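# Mobile robot arm pulls a curtain fully open

## Task

Pull the curtain all the way open. The robot must not tip over or be left leaning at the end, or the task fails.

## Robot and tools

Robot: TidyBot++, a wheeled base (0.54 m long, 0.50 m wide, 0.38 m tall) on four driven casters, with a single seven-joint arm and a two-finger gripper. The shoulder sits 0.12 m ahead of the base centre and 0.68 m up. It starts folded with the hand pointing down; folded, the hand reaches up to 0.08 m beyond the base front and the elbow up to 1.15 m high. Segments: upper arm 0.42 m, forearm 0.31 m, hand 0.31 m to the reported hand point. Cameras: base_camera (fixed on the base, looking forward) and wrist_camera (looks along the hand).

Frames: the base frame has its origin on the floor below the base centre, x forward, y left, z up, metres. hand_pose is the point between the finger pads, in this frame; the hand's own z axis runs out along the fingers and the fingers close along its y axis. The odometry frame is the base frame as it was when the scene began; base_odometry (x, y, heading in rad, positive left, -3.142 to 3.142) comes from wheel turns only, so slip looks like travel and drift grows over many moves. base_tilt is in degrees, forward and right positive.

move: one action per call. Parts:
- base: an object with any of translate_m (forward +, -2 to 2 m), strafe_m (left +, -2 to 2 m), rotate_rad (counter-clockwise from above +, -6.3 to 6.3 rad). All are offsets from where the base currently is, along its axes at the start of the command. A base move times out after 14 s.
- joints: absolute targets by name: joint_1_rad to joint_7_rad (radians) and gripper_pos (0 open, 1 closed; pad gap about 85 x (1 - gripper_pos) mm). Ranges: joint_2_rad ±2.249, joint_4_rad ±2.579, joint_6_rad ±2.099; joints 1, 3, 5, 7 are unlimited but move the short way, so send steps under half a turn. joint_1_rad positive turns the arm clockwise seen from above, opposite to base rotation. joint_2_rad 0 is upper arm vertical, positive leans forward (joint_1 at 0). joint_4_rad 0 is straight; negative bends forward when joint_3_rad is 3.14. joint_6_rad negative bends the hand forward (joint_3 3.14, joint_5 0). joint_7_rad at 1.57 with the hand down opens the fingers left-right.
- target: an absolute hand pose, one list of seven numbers [x, y, z, qw, qx, qy, qz], position in metres in the base frame, as hand_pose prints it. With target, joints may only carry gripper_pos. The controller picks the joint angles itself, prefers near-folded postures, may swing the elbow, curve, overshoot, and does not avoid furniture or the base. Out-of-reach poses wander up to 10 s then report time_out. To fix position after done, add (wanted - hand_pose) to the last target's x, y, z; to hold still, resend hand_target, not hand_pose.
- speeds: caps for this action only, keyed translate_m / strafe_m (0.05 to 0.5 m/s; give one key when both are used) and rotate_rad (0.1 to 1.57 rad/s).
- min_time_s: 0.1 to 8 s, lower bound on each arm motion's duration.
- cameras: list of base_camera, wrist_camera or all; blocking: true (default) waits for rest, false returns within about 0.5 s while motion continues. A later move overrides only the parts it names. Unknown keys make the call invalid; out-of-range values get it refused. No action may exceed 15 s. A move with no action just reports state, images and the scene number.

wait(seconds 0 to 10, cameras): lets time pass, returning early once earlier moves settle. stop(cameras): brakes everything still moving; braked parts report stopped and keep holding. zoom_image(camera, region [x0, y0, x1, y1] pixels, at most 504 x 504) enlarges part of the latest image. read_manual(section "licences") only gives licence text. finished_scene(scene) ends the scene irreversibly; make no further calls in that reply after ending scene 1.

Result lines: move says done or the worst status. base_status, joint_status, hand_status: moving, done, off_target (resting away, may still push), stopped, not_followed (a check withheld targets; cause given for self-collision), contact_stop or time_out (unrequested stops; following calls in the reply are skipped), torque_fault, limit_stop_at_motor_heat. on_its_own lists things the robot did unasked. motor_effort is percent of max torque, bracket value is the peak in the last action. ARM HIT means a hard hit on the base or itself. MOTOR HOT warns of heating; an OVER-TEMPERATURE FAULT lets the arm sag for 30 to 60 s; resend targets afterwards. A refused call or an unrequested stop cancels the rest of that reply's move, wait and finished_scene calls.

Cautions: if the hand snags something above about 0.6 m while the base drives or turns, the robot can topple; sideways pulls on a raised hand can lift wheels; reaching far out or swinging a stretched arm can tip it even standing still. Backing away or retracting the arm rights a slight lean. A blocked base or joint keeps pushing; a blocked base may claim done yet fall short. Torque limits are 104.5 N m (joints 1 to 4) and 51.3 N m (5 to 7); hitting them stops the arm 10 s. Avoid hard hits on fixed or heavy things, slams, drops, hard pushes and heavy strain on the gripper. Joints can stop up to their tolerance short; correct with last command + (wanted - read). A hand pointing down reaches about 0.94 m high at best, only close in. The curtain must stay fully open after the robot lets go, and the robot must end upright.

Each tool is called as name(argument=value, ...), one argument or row to a line, values as JSON.

## Session

move(
  joints={"joint_6_rad": 0.75, "joint_1_rad": 0},
  base={"rotate_rad": 1.3},
  cameras=["wrist_camera"],
)

move(
  base={"rotate_rad": 1.3},
  cameras=["wrist_camera"],
)

move(
  base={"rotate_rad": 1.3},
  cameras=["wrist_camera"],
)

move(
  base={"rotate_rad": 1.3},
  cameras=["wrist_camera"],
)

Scene clock: 2.17 s.
move: done
base_odometry: x=+0.000 y=+0.000 heading=+1.299
base_tilt: forward=+0.1 right=+0.3
base_status: done
joint_positions: joint_1_rad=-0.014 joint_2_rad=-0.339 joint_3_rad=+3.100 joint_4_rad=-2.532 joint_5_rad=+0.004 joint_6_rad=+0.648 joint_7_rad=+1.562 gripper_pos=+0.000
joint_status: all done
motor_effort: joint_1_rad=+0(2) joint_2_rad=-6(7) joint_3_rad=+0(2) joint_4_rad=+17(17) joint_5_rad=+0(2) joint_6_rad=+10(10) joint_7_rad=-1(1)
hand_pose: x=+0.5445 y=+0.0278 z=+0.9029 quat_wxyz=(-0.017, +0.698, +0.022, +0.716) (m; base frame)
hand_target: x=+0.5424 y=+0.0222 z=+0.9345 quat_wxyz=(-0.013, +0.661, +0.017, +0.750) (m; base frame)
hand_status: not commanded
pictures: wrist_camera
camera_calibration:
wrist_camera: T_world_to_cam=[[0.0505673, -0.998694, -0.00730079, 0.00778464], [0.0330236, 0.00897816, -0.999414, 0.944033], [0.998175, 0.0502966, 0.0334345, -0.441814], [0, 0, 0, 1]] pos_world=[0.409438, 0.0215205, 0.958308]

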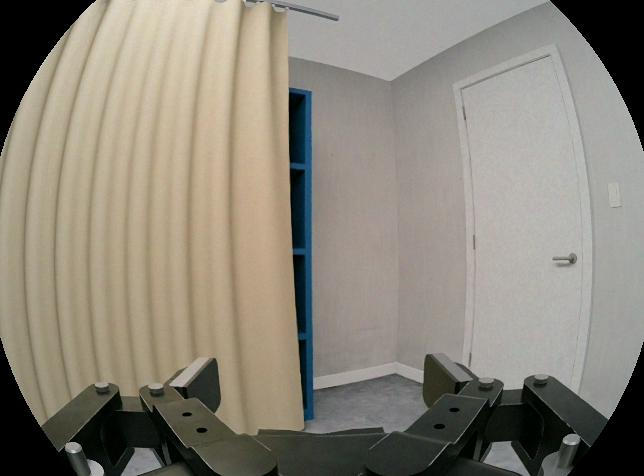

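Scene clock: 4.27 s.
move: done
base_odometry: x=+0.000 y=+0.000 heading=+2.598
base_tilt: forward=+0.0 right=+0.3
base_status: done
joint_positions: joint_1_rad=-0.012 joint_2_rad=-0.339 joint_3_rad=+3.100 joint_4_rad=-2.532 joint_5_rad=+0.004 joint_6_rad=+0.648 joint_7_rad=+1.562 gripper_pos=+0.000
joint_status: not commanded
motor_effort: joint_1_rad=+0(1) joint_2_rad=-6(7) joint_3_rad=+0(2) joint_4_rad=+16(17) joint_5_rad=-1(1) joint_6_rad=+10(10) joint_7_rad=-1(1)
hand_pose: x=+0.5446 y=+0.0268 z=+0.9030 quat_wxyz=(-0.016, +0.698, +0.022, +0.716) (m; base frame)
hand_target: x=+0.5424 y=+0.0222 z=+0.9345 quat_wxyz=(-0.013, +0.661, +0.017, +0.750) (m; base frame)
hand_status: not commanded
pictures: wrist_camera
camera_calibration:
wrist_camera: T_world_to_cam=[[0.0483671, -0.998803, -0.00723459, 0.00801914], [0.0331464, 0.00884411, -0.999411, 0.943984], [0.998279, 0.0480988, 0.0335345, -0.44198], [0, 0, 0, 1]] pos_world=[0.409542, 0.0209195, 0.958308]

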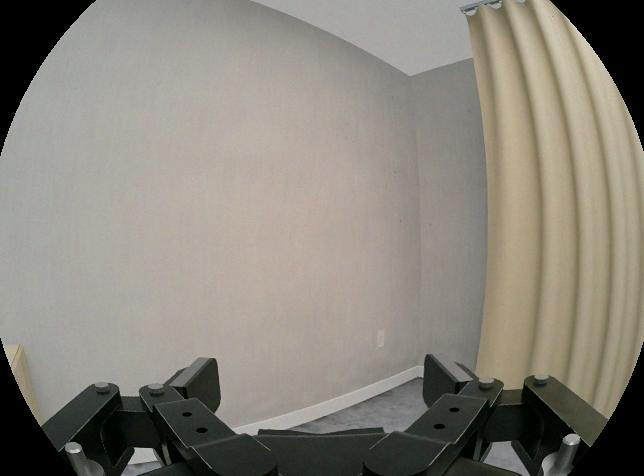

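Scene clock: 6.37 s.
move: done
base_odometry: x=+0.000 y=+0.000 heading=-2.386
base_tilt: forward=+0.0 right=+0.3
base_status: done
joint_positions: joint_1_rad=-0.011 joint_2_rad=-0.339 joint_3_rad=+3.100 joint_4_rad=-2.532 joint_5_rad=+0.004 joint_6_rad=+0.648 joint_7_rad=+1.562 gripper_pos=+0.000
joint_status: not commanded
motor_effort: joint_1_rad=+0(1) joint_2_rad=-6(7) joint_3_rad=+0(2) joint_4_rad=+16(17) joint_5_rad=+0(2) joint_6_rad=+9(10) joint_7_rad=-1(1)
hand_pose: x=+0.5446 y=+0.0265 z=+0.9029 quat_wxyz=(-0.016, +0.698, +0.021, +0.716) (m; base frame)
hand_target: x=+0.5424 y=+0.0222 z=+0.9345 quat_wxyz=(-0.013, +0.661, +0.017, +0.750) (m; base frame)
hand_status: not commanded
pictures: wrist_camera
camera_calibration:
wrist_camera: T_world_to_cam=[[0.0474645, -0.998847, -0.00725047, 0.00810461], [0.0331526, 0.00882996, -0.999411, 0.943985], [0.998323, 0.0471962, 0.0335335, -0.441965], [0, 0, 0, 1]] pos_world=[0.409543, 0.020619, 0.958308]

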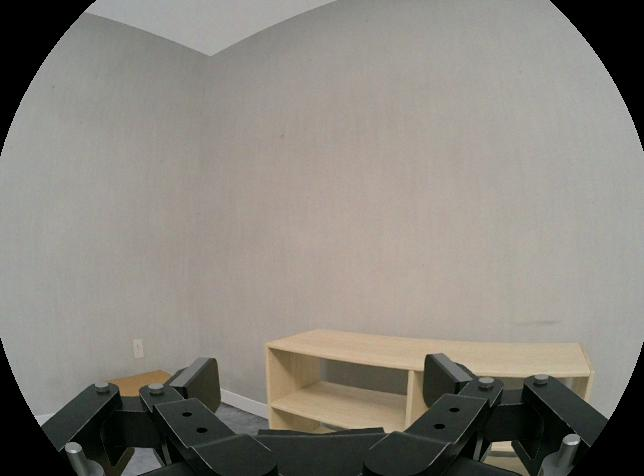

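Scene clock: 8.47 s.
move: done
base_odometry: x=+0.000 y=+0.000 heading=-1.087
base_tilt: forward=+0.1 right=+0.3
base_status: done
joint_positions: joint_1_rad=-0.010 joint_2_rad=-0.339 joint_3_rad=+3.100 joint_4_rad=-2.532 joint_5_rad=+0.004 joint_6_rad=+0.648 joint_7_rad=+1.562 gripper_pos=+0.000
joint_status: not commanded
motor_effort: joint_1_rad=+0(2) joint_2_rad=-6(7) joint_3_rad=+0(2) joint_4_rad=+17(17) joint_5_rad=+0(2) joint_6_rad=+10(10) joint_7_rad=-1(1)
hand_pose: x=+0.5446 y=+0.0262 z=+0.9029 quat_wxyz=(-0.016, +0.698, +0.021, +0.716) (m; base frame)
hand_target: x=+0.5424 y=+0.0222 z=+0.9345 quat_wxyz=(-0.013, +0.661, +0.017, +0.750) (m; base frame)
hand_status: not commanded
pictures: wrist_camera
camera_calibration:
wrist_camera: T_world_to_cam=[[0.046964, -0.998871, -0.00715937, 0.00812287], [0.0331617, 0.00872241, -0.999412, 0.943984], [0.998346, 0.046699, 0.0335339, -0.441961], [0, 0, 0, 1]] pos_world=[0.409544, 0.020519, 0.958308]

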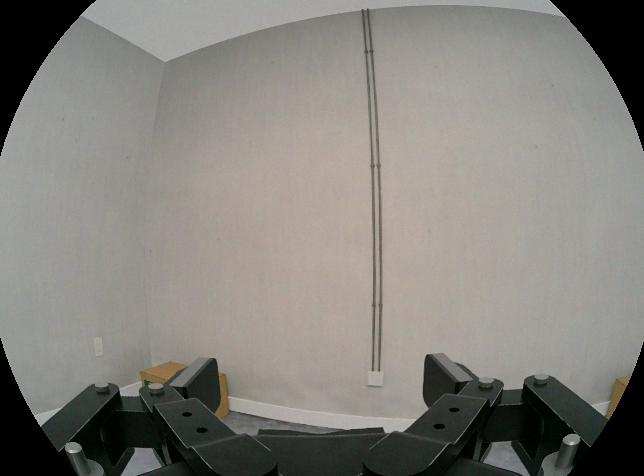

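move(
  base={"rotate_rad": 2.75},
  cameras=["all"],
)

Scene clock: 19.73 s.
move: done
base_odometry: x=+0.000 y=+0.000 heading=+1.662
base_tilt: forward=+0.1 right=+0.3
base_status: done
joint_positions: joint_1_rad=-0.010 joint_2_rad=-0.339 joint_3_rad=+3.100 joint_4_rad=-2.532 joint_5_rad=+0.004 joint_6_rad=+0.648 joint_7_rad=+1.562 gripper_pos=+0.000
joint_status: not commanded
motor_effort: joint_1_rad=+0(1) joint_2_rad=-6(8) joint_3_rad=+1(2) joint_4_rad=+16(17) joint_5_rad=-1(2) joint_6_rad=+9(10) joint_7_rad=-1(1)
hand_pose: x=+0.5446 y=+0.0260 z=+0.9029 quat_wxyz=(-0.015, +0.698, +0.021, +0.716) (m; base frame)
hand_target: x=+0.5424 y=+0.0222 z=+0.9345 quat_wxyz=(-0.013, +0.661, +0.017, +0.750) (m; base frame)
hand_status: not commanded
pictures: base_camera, wrist_camera
camera_calibration:
wrist_camera: T_world_to_cam=[[0.0464652, -0.998894, -0.00716813, 0.00813592], [0.033166, 0.00871462, -0.999412, 0.943984], [0.998369, 0.0462001, 0.0335343, -0.441952], [0, 0, 0, 1]] pos_world=[0.409545, 0.0203187, 0.958308]

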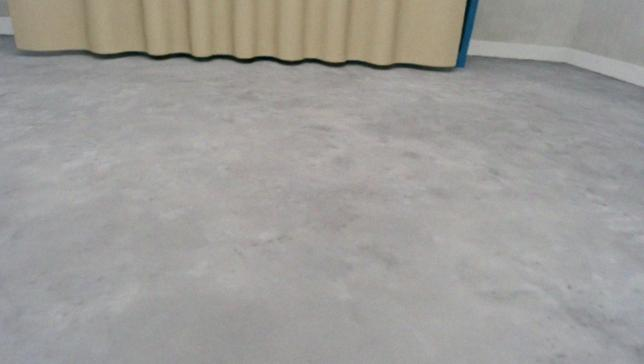

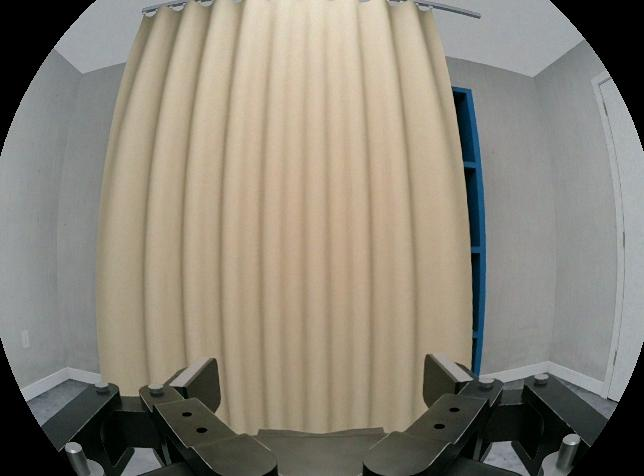

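move(
  base={"rotate_rad": 0.1},
  joints={"joint_1_rad": 0, "joint_2_rad": 0.12, "joint_3_rad": 3.14, "joint_4_rad": -0.45, "joint_5_rad": 0, "joint_6_rad": -0.58, "joint_7_rad": 1.57, "gripper_pos": 1},
)

move(
  base={"translate_m": 1.15, "strafe_m": -1.12},
  cameras=["all"],
)

Scene clock: 38.43 s.
move: done
base_odometry: x=+0.000 y=+0.000 heading=+1.761
base_tilt: forward=+0.1 right=+0.3
base_status: done
joint_positions: joint_1_rad=-0.009 joint_2_rad=+0.085 joint_3_rad=+3.122 joint_4_rad=-0.476 joint_5_rad=+0.004 joint_6_rad=-0.494 joint_7_rad=+1.562 gripper_pos=+0.999
joint_status: all done
motor_effort: joint_1_rad=+0(2) joint_2_rad=-15(17) joint_3_rad=+0(2) joint_4_rad=+13(20) joint_5_rad=+0(2) joint_6_rad=+8(11) joint_7_rad=-1(2)
hand_pose: x=+0.5926 y=+0.0129 z=+1.5207 quat_wxyz=(-0.015, +0.503, +0.004, +0.864) (m; base frame)
hand_target: x=+0.6231 y=+0.0020 z=+1.4914 quat_wxyz=(-0.001, +0.544, +0.000, +0.839) (m; base frame)
hand_status: not commanded
pictures: none

Scene clock: 42.50 s.
move: done
base_odometry: x=+0.883 y=+1.341 heading=+1.761
base_tilt: forward=+0.1 right=+0.3
base_status: done
joint_positions: joint_1_rad=-0.008 joint_2_rad=+0.102 joint_3_rad=+3.129 joint_4_rad=-0.470 joint_5_rad=+0.004 joint_6_rad=-0.498 joint_7_rad=+1.562 gripper_pos=+0.999
joint_status: not commanded
motor_effort: joint_1_rad=+0(2) joint_2_rad=-17(19) joint_3_rad=+0(2) joint_4_rad=+12(13) joint_5_rad=-1(2) joint_6_rad=+8(9) joint_7_rad=-1(1)
hand_pose: x=+0.6049 y=+0.0100 z=+1.5140 quat_wxyz=(-0.011, +0.510, +0.003, +0.860) (m; base frame)
hand_target: x=+0.6231 y=+0.0020 z=+1.4914 quat_wxyz=(-0.001, +0.544, +0.000, +0.839) (m; base frame)
hand_status: not commanded
pictures: base_camera, wrist_camera
camera_calibration:
wrist_camera: T_world_to_cam=[[0.0248357, -0.999428, -0.0229586, 0.0306789], [0.486274, 0.0321431, -0.873215, 1.08737], [0.873453, 0.0105227, 0.486794, -1.13225], [0, 0, 0, 1]] pos_world=[0.459445, 0.00762411, 1.50139]

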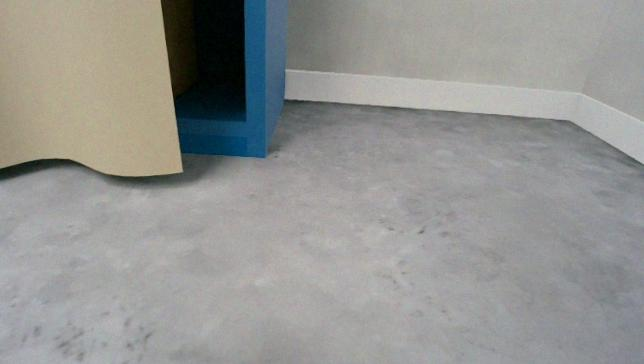

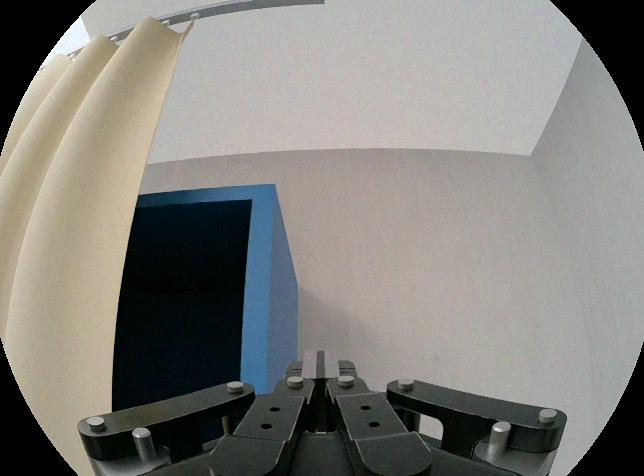

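move(
  base={"translate_m": 0.28},
  cameras=["all"],
)

move(
  base={"strafe_m": 0.35},
  speeds={"strafe_m": 0.2},
  cameras=["all"],
)

Scene clock: 61.40 s.
move: done
base_odometry: x=+0.830 y=+1.616 heading=+1.760
base_tilt: forward=+0.1 right=+0.3
base_status: done
joint_positions: joint_1_rad=-0.008 joint_2_rad=+0.115 joint_3_rad=+3.129 joint_4_rad=-0.468 joint_5_rad=+0.004 joint_6_rad=-0.501 joint_7_rad=+1.562 gripper_pos=+0.999
joint_status: not commanded
motor_effort: joint_1_rad=+1(1) joint_2_rad=-16(21) joint_3_rad=+0(1) joint_4_rad=+12(14) joint_5_rad=-1(1) joint_6_rad=+8(9) joint_7_rad=-1(1)
hand_pose: x=+0.6155 y=+0.0101 z=+1.5077 quat_wxyz=(-0.011, +0.516, +0.003, +0.857) (m; base frame)
hand_target: x=+0.6231 y=+0.0020 z=+1.4914 quat_wxyz=(-0.001, +0.544, +0.000, +0.839) (m; base frame)
hand_status: not commanded
pictures: base_camera, wrist_camera
camera_calibration:
wrist_camera: T_world_to_cam=[[0.0244727, -0.999431, -0.0232073, 0.0309644], [0.474278, 0.0320427, -0.879792, 1.09403], [0.880035, 0.0105242, 0.474792, -1.12441], [0, 0, 0, 1]] pos_world=[0.469886, 0.00772441, 1.4971]

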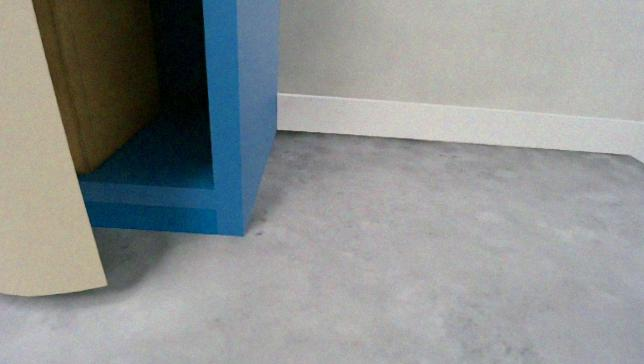

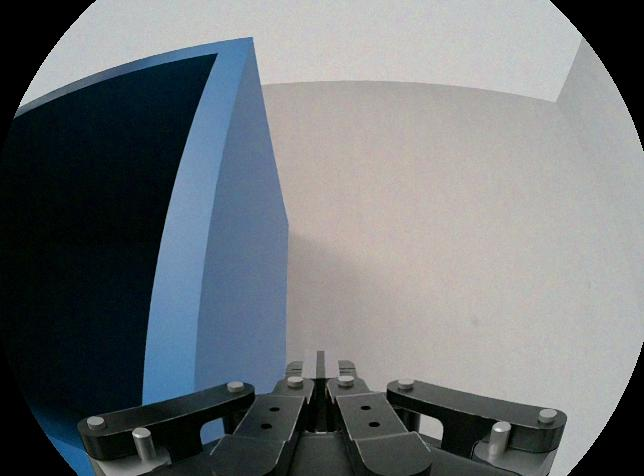

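Scene clock: 63.83 s.
move: done
base_odometry: x=+0.486 y=+1.550 heading=+1.760
base_tilt: forward=+0.1 right=+0.3
base_status: done
joint_positions: joint_1_rad=-0.007 joint_2_rad=+0.115 joint_3_rad=+3.130 joint_4_rad=-0.468 joint_5_rad=+0.004 joint_6_rad=-0.501 joint_7_rad=+1.562 gripper_pos=+0.999
joint_status: not commanded
motor_effort: joint_1_rad=+1(2) joint_2_rad=-16(18) joint_3_rad=+0(1) joint_4_rad=+12(13) joint_5_rad=+0(1) joint_6_rad=+8(9) joint_7_rad=-1(1)
hand_pose: x=+0.6155 y=+0.0091 z=+1.5077 quat_wxyz=(-0.010, +0.516, +0.002, +0.857) (m; base frame)
hand_target: x=+0.6231 y=+0.0020 z=+1.4914 quat_wxyz=(-0.001, +0.544, +0.000, +0.839) (m; base frame)
hand_status: not commanded
pictures: base_camera, wrist_camera
camera_calibration:
wrist_camera: T_world_to_cam=[[0.0223241, -0.999487, -0.0229722, 0.0310249], [0.474356, 0.0308161, -0.879794, 1.09402], [0.88005, 0.00874366, 0.4748, -1.12441], [0, 0, 0, 1]] pos_world=[0.469889, 0.00712687, 1.4971]

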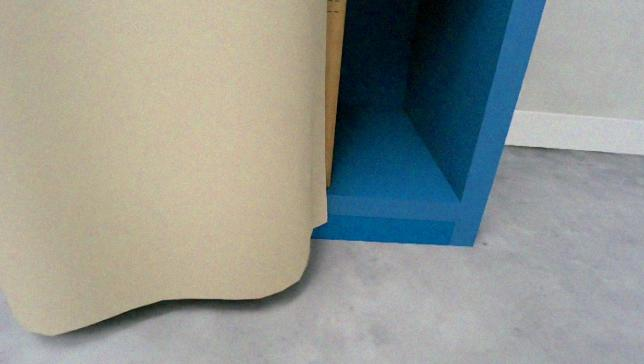

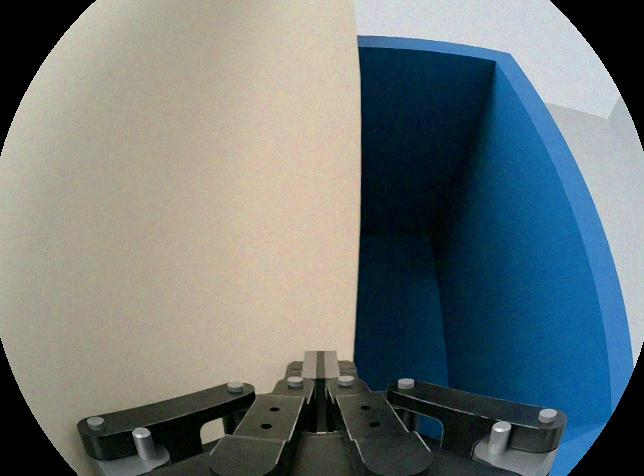

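move(
  base={"translate_m": -0.3, "strafe_m": -0.6},
)

move(
  joints={"joint_1_rad": 0, "joint_2_rad": 0.22, "joint_3_rad": 3.14, "joint_4_rad": -0.62, "joint_5_rad": -1.57, "joint_6_rad": -1.5, "joint_7_rad": 3.14, "gripper_pos": 0},
  cameras=["all"],
)

Scene clock: 90.37 s.
move: done
base_odometry: x=+1.132 y=+1.368 heading=+1.760
base_tilt: forward=+0.1 right=+0.4
base_status: done
joint_positions: joint_1_rad=-0.007 joint_2_rad=+0.116 joint_3_rad=+3.131 joint_4_rad=-0.468 joint_5_rad=+0.004 joint_6_rad=-0.502 joint_7_rad=+1.562 gripper_pos=+0.999
joint_status: not commanded
motor_effort: joint_1_rad=+1(3) joint_2_rad=-16(22) joint_3_rad=+0(1) joint_4_rad=+13(14) joint_5_rad=+0(1) joint_6_rad=+8(9) joint_7_rad=-1(1)
hand_pose: x=+0.6157 y=+0.0084 z=+1.5074 quat_wxyz=(-0.010, +0.516, +0.002, +0.856) (m; base frame)
hand_target: x=+0.6231 y=+0.0020 z=+1.4914 quat_wxyz=(-0.001, +0.544, +0.000, +0.839) (m; base frame)
hand_status: not commanded
pictures: none

Scene clock: 92.50 s.
move: done
base_odometry: x=+1.132 y=+1.368 heading=+1.760
base_tilt: forward=+0.0 right=+0.3
base_status: not commanded
joint_positions: joint_1_rad=-0.006 joint_2_rad=+0.189 joint_3_rad=+3.131 joint_4_rad=-0.591 joint_5_rad=-1.501 joint_6_rad=-1.416 joint_7_rad=+3.095 gripper_pos=+0.000
joint_status: all done
motor_effort: joint_1_rad=+0(2) joint_2_rad=-17(19) joint_3_rad=-1(2) joint_4_rad=+11(14) joint_5_rad=-7(8) joint_6_rad=+6(10) joint_7_rad=-1(2)
hand_pose: x=+0.4623 y=+0.3123 z=+1.3386 quat_wxyz=(-0.245, +0.318, +0.606, +0.687) (m; base frame)
hand_target: x=+0.4607 y=+0.3118 z=+1.3171 quat_wxyz=(-0.279, +0.299, +0.622, +0.668) (m; base frame)
hand_status: not commanded
pictures: base_camera, wrist_camera
camera_calibration:
wrist_camera: T_world_to_cam=[[0.731374, -0.152073, 0.664805, -1.17953], [0.667594, -0.0394963, -0.743477, 0.758742], [0.13932, 0.98758, 0.0726368, -0.336783], [0, 0, 0, 1]] pos_world=[0.403063, 0.183194, 1.37272]

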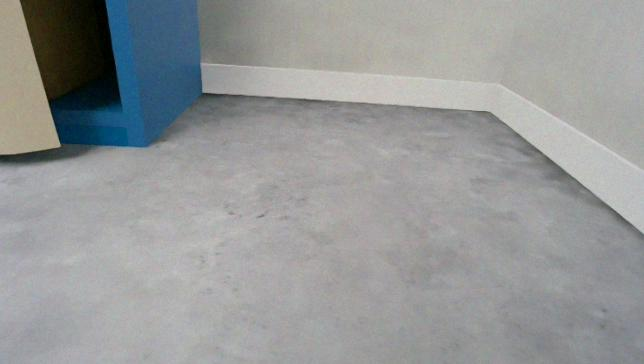

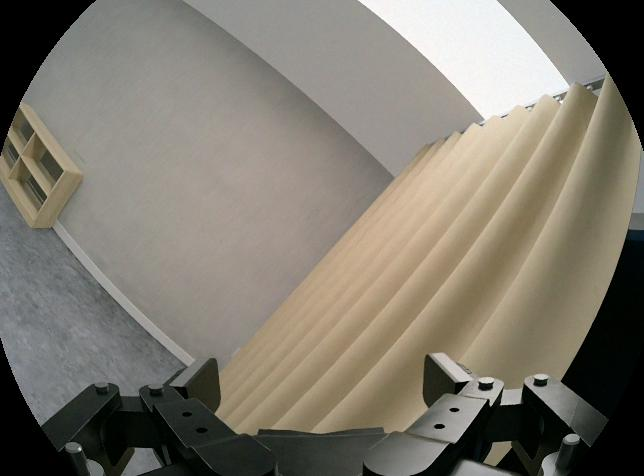

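move(
  base={"translate_m": 0.4},
  joints={"joint_7_rad": 2.4, "joint_6_rad": -1.55},
  cameras=["all"],
)

Scene clock: 114.07 s.
move: done
base_odometry: x=+1.057 y=+1.761 heading=+1.759
base_tilt: forward=+0.1 right=+0.3
base_status: done
joint_positions: joint_1_rad=-0.006 joint_2_rad=+0.208 joint_3_rad=+3.131 joint_4_rad=-0.595 joint_5_rad=-1.507 joint_6_rad=-1.469 joint_7_rad=+2.439 gripper_pos=+0.000
joint_status: all done
motor_effort: joint_1_rad=+0(1) joint_2_rad=-19(22) joint_3_rad=-1(2) joint_4_rad=+11(12) joint_5_rad=-7(8) joint_6_rad=+7(8) joint_7_rad=-1(2)
hand_pose: x=+0.4631 y=+0.3144 z=+1.3206 quat_wxyz=(-0.462, +0.502, +0.485, +0.547) (m; base frame)
hand_target: x=+0.4491 y=+0.3125 z=+1.3068 quat_wxyz=(-0.502, +0.503, +0.490, +0.504) (m; base frame)
hand_status: not commanded
pictures: base_camera, wrist_camera
camera_calibration:
wrist_camera: T_world_to_cam=[[0.99286, -0.107748, 0.051186, -0.492516], [0.0546877, 0.0297964, -0.998059, 1.34314], [0.106014, 0.993732, 0.0354762, -0.275129], [0, 0, 0, 1]] pos_world=[0.444713, 0.180316, 1.37551]

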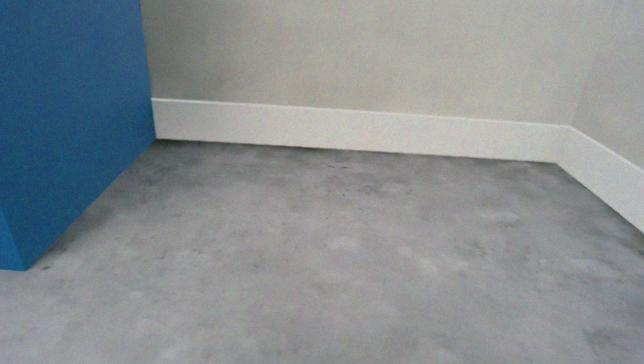

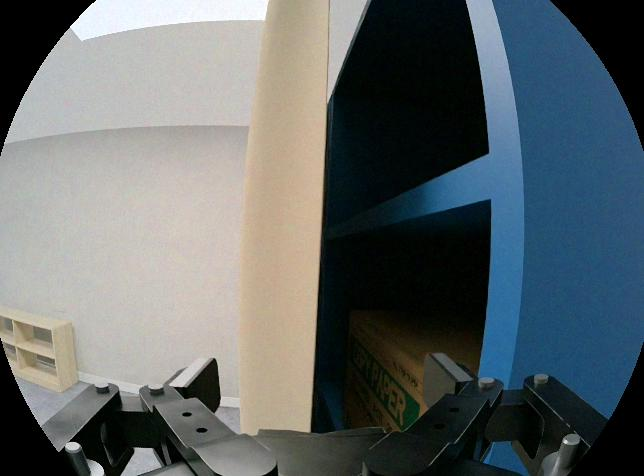

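move(
  base={"strafe_m": 0.24, "translate_m": -0.01},
  speeds={"strafe_m": 0.2},
  cameras=["wrist_camera"],
)

Scene clock: 137.07 s.
move: done
base_odometry: x=+0.823 y=+1.707 heading=+1.759
base_tilt: forward=+0.1 right=+0.3
base_status: done
joint_positions: joint_1_rad=-0.006 joint_2_rad=+0.208 joint_3_rad=+3.131 joint_4_rad=-0.595 joint_5_rad=-1.507 joint_6_rad=-1.470 joint_7_rad=+2.439 gripper_pos=+0.000
joint_status: not commanded
motor_effort: joint_1_rad=+1(2) joint_2_rad=-18(19) joint_3_rad=-1(2) joint_4_rad=+11(12) joint_5_rad=-7(8) joint_6_rad=+6(7) joint_7_rad=-1(1)
hand_pose: x=+0.4632 y=+0.3142 z=+1.3204 quat_wxyz=(-0.462, +0.502, +0.485, +0.547) (m; base frame)
hand_target: x=+0.4491 y=+0.3125 z=+1.3068 quat_wxyz=(-0.502, +0.503, +0.490, +0.504) (m; base frame)
hand_status: not commanded
pictures: wrist_camera
camera_calibration:
wrist_camera: T_world_to_cam=[[0.992843, -0.10792, 0.0511482, -0.492541], [0.054602, 0.0292932, -0.998078, 1.3432], [0.106214, 0.993728, 0.0349762, -0.27434], [0, 0, 0, 1]] pos_world=[0.444814, 0.180118, 1.37541]

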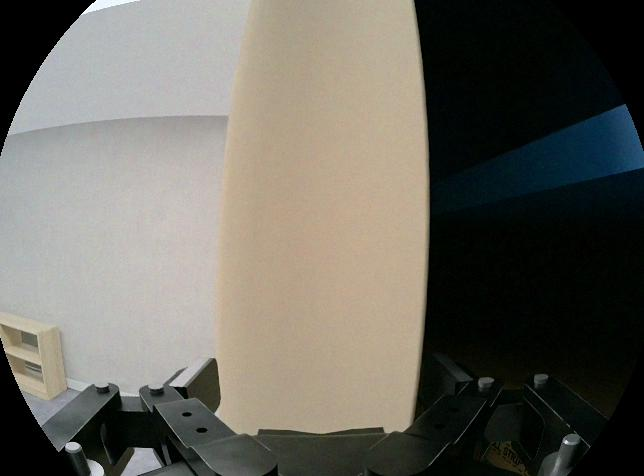

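move(
  base={"strafe_m": 0.05},
)

move(
  joints={"gripper_pos": 1},
  cameras=["wrist_camera"],
)

Scene clock: 146.47 s.
move: done
base_odometry: x=+0.774 y=+1.697 heading=+1.759
base_tilt: forward=+0.0 right=+0.3
base_status: done
joint_positions: joint_1_rad=-0.005 joint_2_rad=+0.208 joint_3_rad=+3.131 joint_4_rad=-0.595 joint_5_rad=-1.507 joint_6_rad=-1.470 joint_7_rad=+2.439 gripper_pos=+0.000
joint_status: not commanded
motor_effort: joint_1_rad=+1(2) joint_2_rad=-19(21) joint_3_rad=-1(2) joint_4_rad=+11(12) joint_5_rad=-7(7) joint_6_rad=+7(8) joint_7_rad=-1(1)
hand_pose: x=+0.4635 y=+0.3138 z=+1.3203 quat_wxyz=(-0.462, +0.502, +0.485, +0.548) (m; base frame)
hand_target: x=+0.4491 y=+0.3125 z=+1.3068 quat_wxyz=(-0.502, +0.503, +0.490, +0.504) (m; base frame)
hand_status: not commanded
pictures: none

Scene clock: 147.57 s.
move: done
base_odometry: x=+0.774 y=+1.697 heading=+1.759
base_tilt: forward=+0.0 right=+0.3
base_status: not commanded
joint_positions: joint_1_rad=-0.005 joint_2_rad=+0.208 joint_3_rad=+3.131 joint_4_rad=-0.595 joint_5_rad=-1.508 joint_6_rad=-1.470 joint_7_rad=+2.439 gripper_pos=+0.990
joint_status: all done
motor_effort: joint_1_rad=+1(1) joint_2_rad=-17(19) joint_3_rad=-1(2) joint_4_rad=+11(12) joint_5_rad=-7(8) joint_6_rad=+6(8) joint_7_rad=-1(1)
hand_pose: x=+0.4633 y=+0.3138 z=+1.3205 quat_wxyz=(-0.462, +0.502, +0.485, +0.548) (m; base frame)
hand_target: x=+0.4491 y=+0.3125 z=+1.3068 quat_wxyz=(-0.502, +0.503, +0.490, +0.504) (m; base frame)
hand_status: not commanded
pictures: wrist_camera
camera_calibration:
wrist_camera: T_world_to_cam=[[0.992811, -0.108236, 0.0510989, -0.492451], [0.0546049, 0.0296785, -0.998067, 1.34322], [0.10651, 0.993682, 0.0353754, -0.274618], [0, 0, 0, 1]] pos_world=[0.444814, 0.179717, 1.37551]

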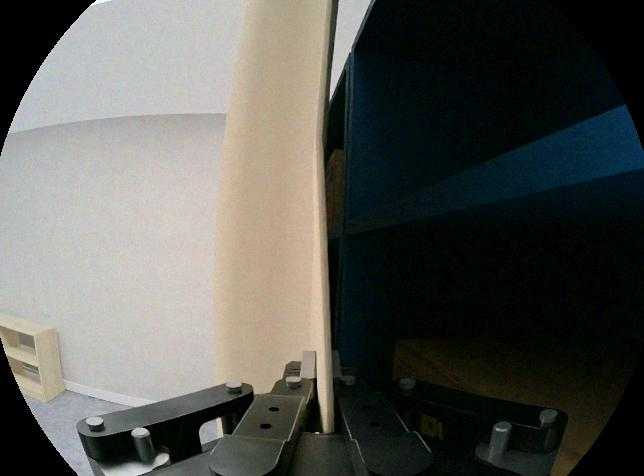

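move(
  base={"strafe_m": 0.6},
  speeds={"strafe_m": 0.2},
  cameras=["wrist_camera"],
)

Scene clock: 167.20 s.
move: done
base_odometry: x=+0.184 y=+1.585 heading=+1.759
base_tilt: forward=+0.1 right=+0.3
base_status: done
joint_positions: joint_1_rad=-0.003 joint_2_rad=+0.208 joint_3_rad=+3.132 joint_4_rad=-0.595 joint_5_rad=-1.549 joint_6_rad=-1.470 joint_7_rad=+2.439 gripper_pos=+0.990
joint_status: not commanded
motor_effort: joint_1_rad=-1(2) joint_2_rad=-15(19) joint_3_rad=-1(2) joint_4_rad=+8(12) joint_5_rad=-2(7) joint_6_rad=+1(7) joint_7_rad=-1(1)
hand_pose: x=+0.4549 y=+0.3136 z=+1.3296 quat_wxyz=(-0.477, +0.488, +0.483, +0.548) (m; base frame)
hand_target: x=+0.4491 y=+0.3125 z=+1.3068 quat_wxyz=(-0.502, +0.503, +0.490, +0.504) (m; base frame)
hand_status: not commanded
pictures: wrist_camera
camera_calibration:
wrist_camera: T_world_to_cam=[[0.99541, -0.0828083, 0.0479862, -0.48972], [0.0530876, 0.0605432, -0.996753, 1.34202], [0.0796341, 0.994725, 0.0646614, -0.300974], [0, 0, 0, 1]] pos_world=[0.440195, 0.177583, 1.38063]

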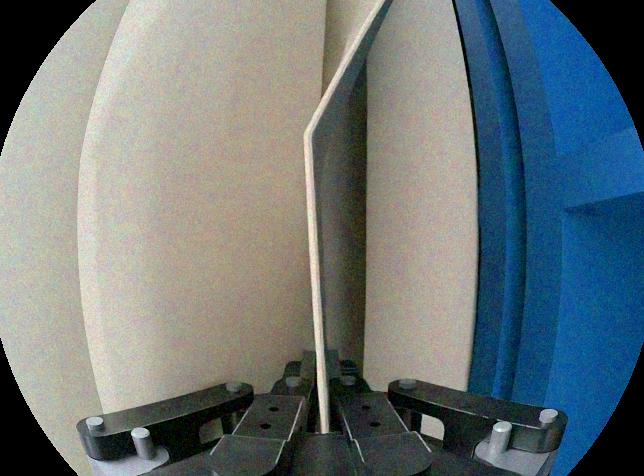

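Works well with low effort; continue.

move(
  base={"strafe_m": 0.6},
  speeds={"strafe_m": 0.2},
  cameras=["all"],
)

Scene clock: 175.67 s.
move: done
base_odometry: x=-0.405 y=+1.472 heading=+1.759
base_tilt: forward=+0.0 right=+0.3
base_status: done
joint_positions: joint_1_rad=+0.002 joint_2_rad=+0.208 joint_3_rad=+3.132 joint_4_rad=-0.595 joint_5_rad=-1.579 joint_6_rad=-1.470 joint_7_rad=+2.439 gripper_pos=+0.990
joint_status: not commanded
motor_effort: joint_1_rad=-3(3) joint_2_rad=-11(16) joint_3_rad=-1(2) joint_4_rad=+6(9) joint_5_rad=+2(2) joint_6_rad=-1(4) joint_7_rad=-1(1)
hand_pose: x=+0.4501 y=+0.3118 z=+1.3364 quat_wxyz=(-0.487, +0.480, +0.481, +0.550) (m; base frame)
hand_target: x=+0.4491 y=+0.3125 z=+1.3068 quat_wxyz=(-0.502, +0.503, +0.490, +0.504) (m; base frame)
hand_status: not commanded
pictures: base_camera, wrist_camera
camera_calibration:
wrist_camera: T_world_to_cam=[[0.996598, -0.0682998, 0.046125, -0.487932], [0.0517414, 0.082886, -0.995215, 1.34062], [0.0641498, 0.994216, 0.086138, -0.320791], [0, 0, 0, 1]] pos_world=[0.437485, 0.174491, 1.38434]

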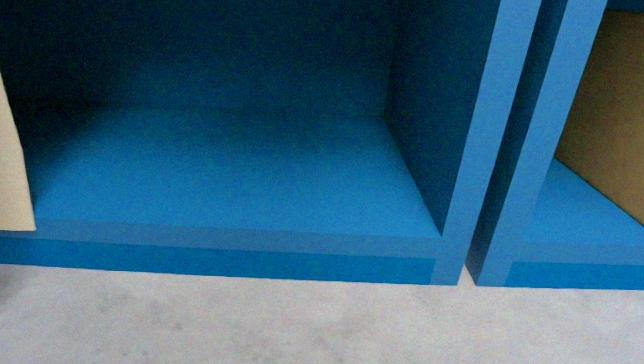

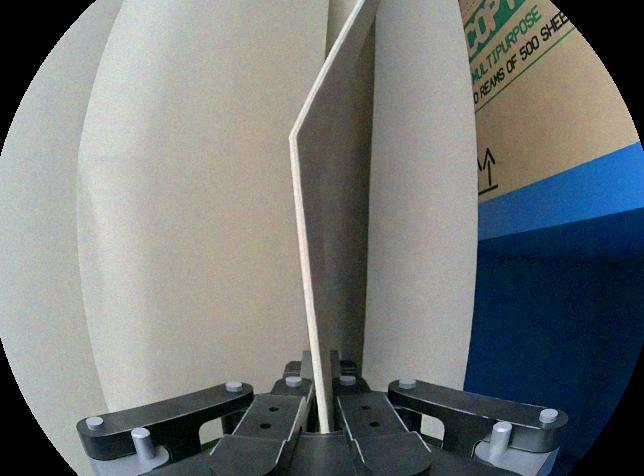

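move(
  base={"strafe_m": 0.4},
  speeds={"strafe_m": 0.15},
  cameras=["all"],
)

Scene clock: 186.53 s.
move: done
base_odometry: x=-0.798 y=+1.397 heading=+1.759
base_tilt: forward=+0.1 right=+0.4
base_status: done
joint_positions: joint_1_rad=+0.010 joint_2_rad=+0.207 joint_3_rad=+3.132 joint_4_rad=-0.595 joint_5_rad=-1.596 joint_6_rad=-1.470 joint_7_rad=+2.439 gripper_pos=+0.990
joint_status: not commanded
motor_effort: joint_1_rad=-3(5) joint_2_rad=-10(13) joint_3_rad=-1(3) joint_4_rad=+6(8) joint_5_rad=+4(6) joint_6_rad=-5(7) joint_7_rad=-1(1)
hand_pose: x=+0.4483 y=+0.3092 z=+1.3405 quat_wxyz=(-0.490, +0.475, +0.479, +0.552) (m; base frame)
hand_target: x=+0.4491 y=+0.3125 z=+1.3068 quat_wxyz=(-0.502, +0.503, +0.490, +0.504) (m; base frame)
hand_status: not commanded
pictures: base_camera, wrist_camera
camera_calibration:
wrist_camera: T_world_to_cam=[[0.996843, -0.0646336, 0.0461157, -0.487693], [0.0521821, 0.0955506, -0.994056, 1.33939], [0.059843, 0.993324, 0.0986217, -0.33287], [0, 0, 0, 1]] pos_world=[0.436181, 0.171146, 1.38675]

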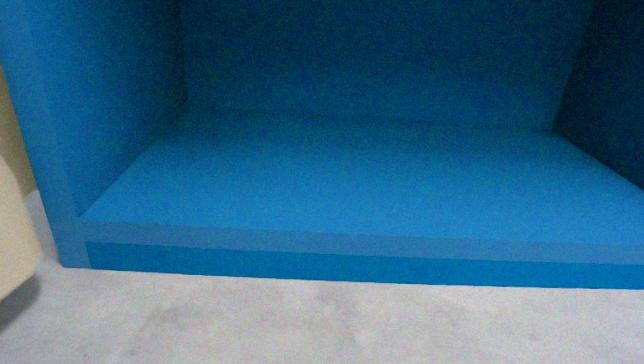

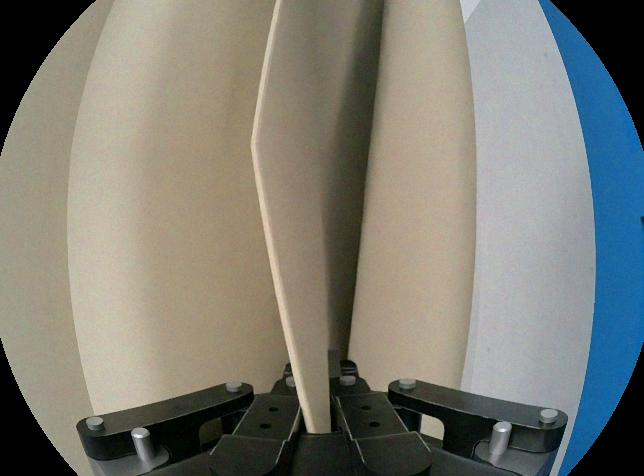

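move(
  base={"strafe_m": 0.25},
  speeds={"strafe_m": 0.15},
  cameras=["all"],
)

Scene clock: 198.53 s.
move: done
base_odometry: x=-1.043 y=+1.350 heading=+1.758
base_tilt: forward=+0.0 right=+0.4
base_status: done
joint_positions: joint_1_rad=+0.064 joint_2_rad=+0.172 joint_3_rad=+3.160 joint_4_rad=-0.581 joint_5_rad=-1.695 joint_6_rad=-1.419 joint_7_rad=+2.433 gripper_pos=+0.990
joint_status: not commanded
motor_effort: joint_1_rad=-14(15) joint_2_rad=-4(12) joint_3_rad=-7(8) joint_4_rad=+1(6) joint_5_rad=+20(22) joint_6_rad=-26(28) joint_7_rad=+1(2)
hand_pose: x=+0.4350 y=+0.2836 z=+1.3851 quat_wxyz=(-0.490, +0.449, +0.450, +0.596) (m; base frame)
hand_target: x=+0.4491 y=+0.3125 z=+1.3068 quat_wxyz=(-0.502, +0.503, +0.490, +0.504) (m; base frame)
hand_status: not commanded
pictures: base_camera, wrist_camera
camera_calibration:
wrist_camera: T_world_to_cam=[[0.989952, -0.116803, 0.0797015, -0.506888], [0.100987, 0.189453, -0.976683, 1.31498], [0.0989799, 0.974918, 0.199345, -0.462477], [0, 0, 0, 1]] pos_world=[0.414776, 0.142543, 1.41691]

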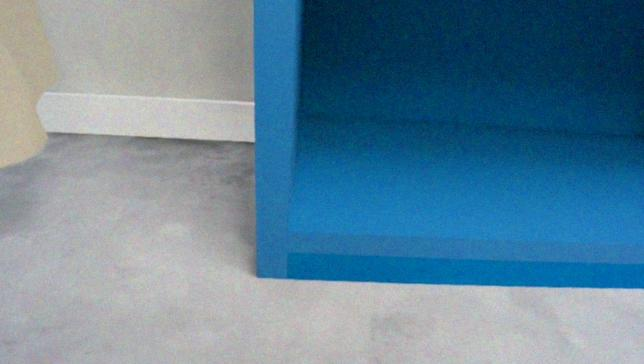

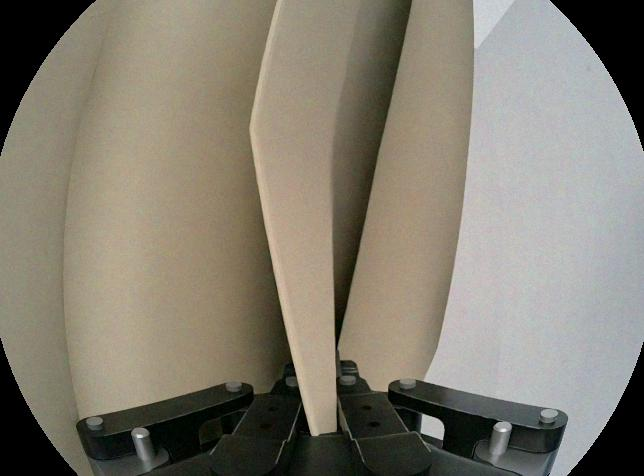

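move(
  base={"strafe_m": -0.06},
)

move(
  joints={"gripper_pos": 0},
)

move(
  base={"strafe_m": -0.35},
  speeds={"strafe_m": 0.25},
  cameras=["all"],
)

Scene clock: 206.23 s.
move: done
base_odometry: x=-0.984 y=+1.361 heading=+1.759
base_tilt: forward=+0.0 right=+0.4
base_status: done
joint_positions: joint_1_rad=+0.063 joint_2_rad=+0.173 joint_3_rad=+3.160 joint_4_rad=-0.581 joint_5_rad=-1.683 joint_6_rad=-1.419 joint_7_rad=+2.433 gripper_pos=+0.990
joint_status: not commanded
motor_effort: joint_1_rad=-8(14) joint_2_rad=-11(13) joint_3_rad=-4(7) joint_4_rad=+6(7) joint_5_rad=+5(21) joint_6_rad=-11(27) joint_7_rad=+0(1)
hand_pose: x=+0.4375 y=+0.2842 z=+1.3826 quat_wxyz=(-0.486, +0.453, +0.451, +0.596) (m; base frame)
hand_target: x=+0.4491 y=+0.3125 z=+1.3068 quat_wxyz=(-0.502, +0.503, +0.490, +0.504) (m; base frame)
hand_status: not commanded
pictures: none

Scene clock: 207.33 s.
move: done
base_odometry: x=-0.984 y=+1.361 heading=+1.759
base_tilt: forward=+0.1 right=+0.3
base_status: not commanded
joint_positions: joint_1_rad=+0.026 joint_2_rad=+0.214 joint_3_rad=+3.160 joint_4_rad=-0.601 joint_5_rad=-1.595 joint_6_rad=-1.496 joint_7_rad=+2.433 gripper_pos=+0.000
joint_status: all done
motor_effort: joint_1_rad=-2(8) joint_2_rad=-20(23) joint_3_rad=-2(5) joint_4_rad=+11(13) joint_5_rad=-8(9) joint_6_rad=+6(11) joint_7_rad=-1(1)
hand_pose: x=+0.4623 y=+0.2989 z=+1.3291 quat_wxyz=(-0.482, +0.492, +0.474, +0.548) (m; base frame)
hand_target: x=+0.4491 y=+0.3125 z=+1.3068 quat_wxyz=(-0.502, +0.503, +0.490, +0.504) (m; base frame)
hand_status: not commanded
pictures: none

Scene clock: 209.63 s.
move: done
base_odometry: x=-0.640 y=+1.427 heading=+1.758
base_tilt: forward=+0.0 right=+0.3
base_status: done
joint_positions: joint_1_rad=+0.015 joint_2_rad=+0.214 joint_3_rad=+3.158 joint_4_rad=-0.601 joint_5_rad=-1.595 joint_6_rad=-1.496 joint_7_rad=+2.433 gripper_pos=+0.000
joint_status: not commanded
motor_effort: joint_1_rad=+0(3) joint_2_rad=-19(24) joint_3_rad=-2(3) joint_4_rad=+12(13) joint_5_rad=-8(9) joint_6_rad=+6(7) joint_7_rad=-1(1)
hand_pose: x=+0.4584 y=+0.3033 z=+1.3291 quat_wxyz=(-0.486, +0.489, +0.478, +0.544) (m; base frame)
hand_target: x=+0.4491 y=+0.3125 z=+1.3068 quat_wxyz=(-0.502, +0.503, +0.490, +0.504) (m; base frame)
hand_status: not commanded
pictures: base_camera, wrist_camera
camera_calibration:
wrist_camera: T_world_to_cam=[[0.996729, -0.0755334, 0.0287558, -0.471147], [0.0341874, 0.0716298, -0.996845, 1.34725], [0.0732354, 0.994567, 0.0739777, -0.300359], [0, 0, 0, 1]] pos_world=[0.445544, 0.166637, 1.37877]

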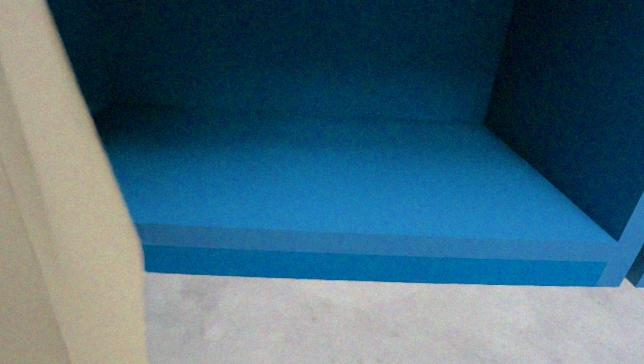

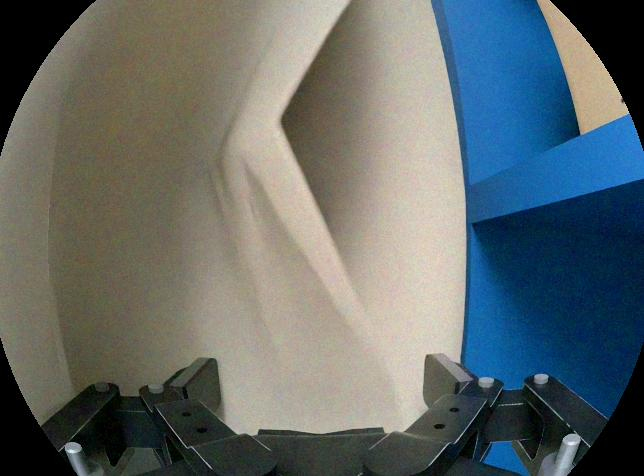

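move(
  base={"strafe_m": -0.25},
  cameras=["all"],
)

Scene clock: 216.77 s.
move: done
base_odometry: x=-0.394 y=+1.473 heading=+1.758
base_tilt: forward=+0.1 right=+0.3
base_status: done
joint_positions: joint_1_rad=+0.010 joint_2_rad=+0.214 joint_3_rad=+3.154 joint_4_rad=-0.601 joint_5_rad=-1.595 joint_6_rad=-1.496 joint_7_rad=+2.433 gripper_pos=+0.000
joint_status: not commanded
motor_effort: joint_1_rad=+0(2) joint_2_rad=-18(20) joint_3_rad=-1(2) joint_4_rad=+11(12) joint_5_rad=-8(8) joint_6_rad=+6(7) joint_7_rad=-1(1)
hand_pose: x=+0.4557 y=+0.3057 z=+1.3293 quat_wxyz=(-0.489, +0.487, +0.479, +0.543) (m; base frame)
hand_target: x=+0.4491 y=+0.3125 z=+1.3068 quat_wxyz=(-0.502, +0.503, +0.490, +0.504) (m; base frame)
hand_status: not commanded
pictures: base_camera, wrist_camera
camera_calibration:
wrist_camera: T_world_to_cam=[[0.997335, -0.0670474, 0.0287836, -0.471327], [0.0336558, 0.0727113, -0.996785, 1.34731], [0.0647389, 0.995097, 0.0747741, -0.299856], [0, 0, 0, 1]] pos_world=[0.444138, 0.16882, 1.37897]

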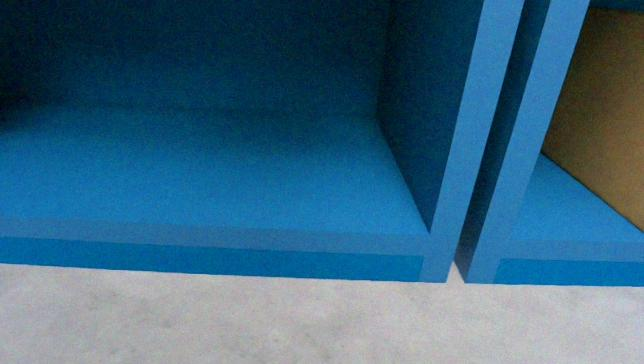

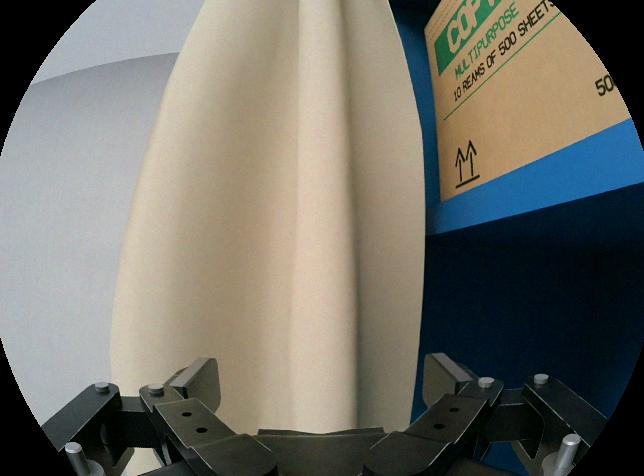

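move(
  base={"strafe_m": -0.15},
  joints={"joint_5_rad": -2.3},
  cameras=["all"],
)

Scene clock: 233.23 s.
move: done
base_odometry: x=-0.246 y=+1.501 heading=+1.757
base_tilt: forward=+0.1 right=+0.3
base_status: done
joint_positions: joint_1_rad=+0.008 joint_2_rad=+0.214 joint_3_rad=+3.152 joint_4_rad=-0.602 joint_5_rad=-2.244 joint_6_rad=-1.496 joint_7_rad=+2.433 gripper_pos=+0.000
joint_status: all done
motor_effort: joint_1_rad=+0(2) joint_2_rad=-16(23) joint_3_rad=-1(2) joint_4_rad=+9(12) joint_5_rad=-6(9) joint_6_rad=+6(7) joint_7_rad=-1(1)
hand_pose: x=+0.3266 y=+0.2415 z=+1.4647 quat_wxyz=(-0.693, +0.240, +0.437, +0.520) (m; base frame)
hand_target: x=+0.3108 y=+0.2329 z=+1.4613 quat_wxyz=(-0.723, +0.220, +0.444, +0.481) (m; base frame)
hand_status: not commanded
pictures: base_camera, wrist_camera
camera_calibration:
wrist_camera: T_world_to_cam=[[0.93174, 0.347533, 0.105268, -0.541413], [-0.0944704, 0.511904, -0.853832, 1.21764], [-0.350622, 0.785605, 0.509793, -0.688653], [0, 0, 0, 1]] pos_world=[0.378031, 0.105852, 1.44773]

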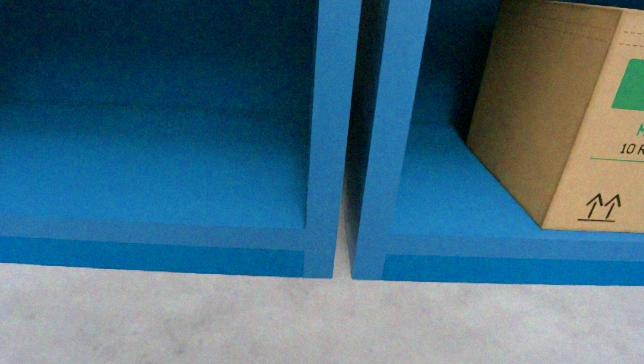

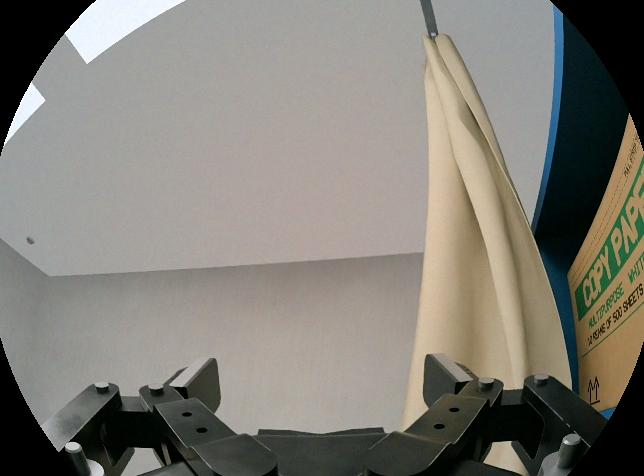

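move(
  base={"strafe_m": 0.22},
  speeds={"strafe_m": 0.25},
  joints={"joint_5_rad": -1.48},
  cameras=["wrist_camera"],
)

Scene clock: 271.87 s.
move: done
base_odometry: x=-0.463 y=+1.460 heading=+1.756
base_tilt: forward=+0.1 right=+0.3
base_status: done
joint_positions: joint_1_rad=+0.001 joint_2_rad=+0.215 joint_3_rad=+3.148 joint_4_rad=-0.602 joint_5_rad=-1.528 joint_6_rad=-1.496 joint_7_rad=+2.433 gripper_pos=+0.000
joint_status: all done
motor_effort: joint_1_rad=+1(2) joint_2_rad=-19(23) joint_3_rad=+0(3) joint_4_rad=+11(13) joint_5_rad=-8(9) joint_6_rad=+7(8) joint_7_rad=-1(1)
hand_pose: x=+0.4662 y=+0.3095 z=+1.3140 quat_wxyz=(-0.469, +0.506, +0.484, +0.538) (m; base frame)
hand_target: x=+0.4678 y=+0.3113 z=+1.2859 quat_wxyz=(-0.470, +0.534, +0.492, +0.502) (m; base frame)
hand_status: not commanded
pictures: wrist_camera
camera_calibration:
wrist_camera: T_world_to_cam=[[0.994837, -0.0968683, 0.0302698, -0.472604], [0.0327444, 0.0240583, -0.999174, 1.35003], [0.0960601, 0.995006, 0.0271059, -0.255149], [0, 0, 0, 1]] pos_world=[0.450468, 0.175615, 1.37014]

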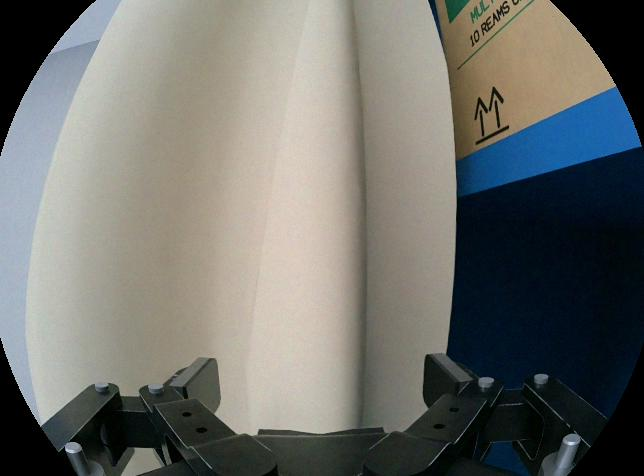

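move(
  base={"strafe_m": 0.06},
)

move(
  joints={"gripper_pos": 1},
  cameras=["wrist_camera"],
)

Scene clock: 287.23 s.
move: done
base_odometry: x=-0.522 y=+1.449 heading=+1.756
base_tilt: forward=+0.1 right=+0.3
base_status: done
joint_positions: joint_1_rad=+0.000 joint_2_rad=+0.215 joint_3_rad=+3.148 joint_4_rad=-0.602 joint_5_rad=-1.528 joint_6_rad=-1.496 joint_7_rad=+2.433 gripper_pos=+0.000
joint_status: not commanded
motor_effort: joint_1_rad=+0(3) joint_2_rad=-19(19) joint_3_rad=-1(3) joint_4_rad=+11(12) joint_5_rad=-7(8) joint_6_rad=+6(7) joint_7_rad=-1(1)
hand_pose: x=+0.4656 y=+0.3101 z=+1.3140 quat_wxyz=(-0.469, +0.506, +0.484, +0.538) (m; base frame)
hand_target: x=+0.4678 y=+0.3113 z=+1.2859 quat_wxyz=(-0.470, +0.534, +0.492, +0.502) (m; base frame)
hand_status: not commanded
pictures: none

Scene clock: 288.33 s.
move: done
base_odometry: x=-0.522 y=+1.449 heading=+1.756
base_tilt: forward=+0.1 right=+0.3
base_status: not commanded
joint_positions: joint_1_rad=+0.000 joint_2_rad=+0.215 joint_3_rad=+3.148 joint_4_rad=-0.602 joint_5_rad=-1.528 joint_6_rad=-1.496 joint_7_rad=+2.433 gripper_pos=+0.982
joint_status: all done
motor_effort: joint_1_rad=+0(1) joint_2_rad=-18(19) joint_3_rad=+0(2) joint_4_rad=+10(12) joint_5_rad=-6(8) joint_6_rad=+5(7) joint_7_rad=-1(1)
hand_pose: x=+0.4656 y=+0.3101 z=+1.3140 quat_wxyz=(-0.469, +0.506, +0.484, +0.538) (m; base frame)
hand_target: x=+0.4678 y=+0.3113 z=+1.2859 quat_wxyz=(-0.470, +0.534, +0.492, +0.502) (m; base frame)
hand_status: not commanded
pictures: wrist_camera
camera_calibration:
wrist_camera: T_world_to_cam=[[0.99501, -0.0950666, 0.0302805, -0.472666], [0.0327113, 0.0241162, -0.999174, 1.35003], [0.0942578, 0.995179, 0.0271056, -0.254833], [0, 0, 0, 1]] pos_world=[0.450167, 0.176112, 1.37014]

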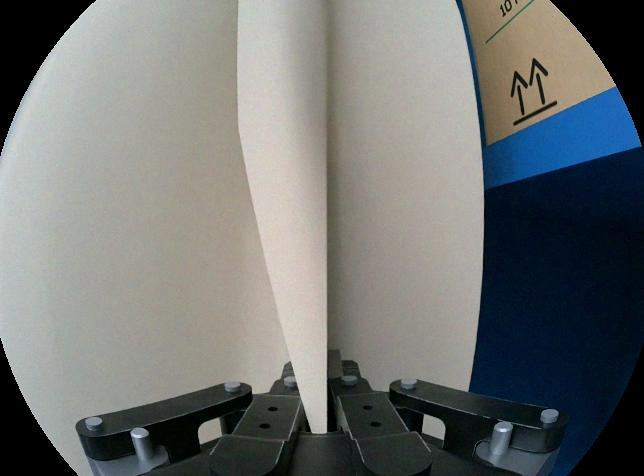

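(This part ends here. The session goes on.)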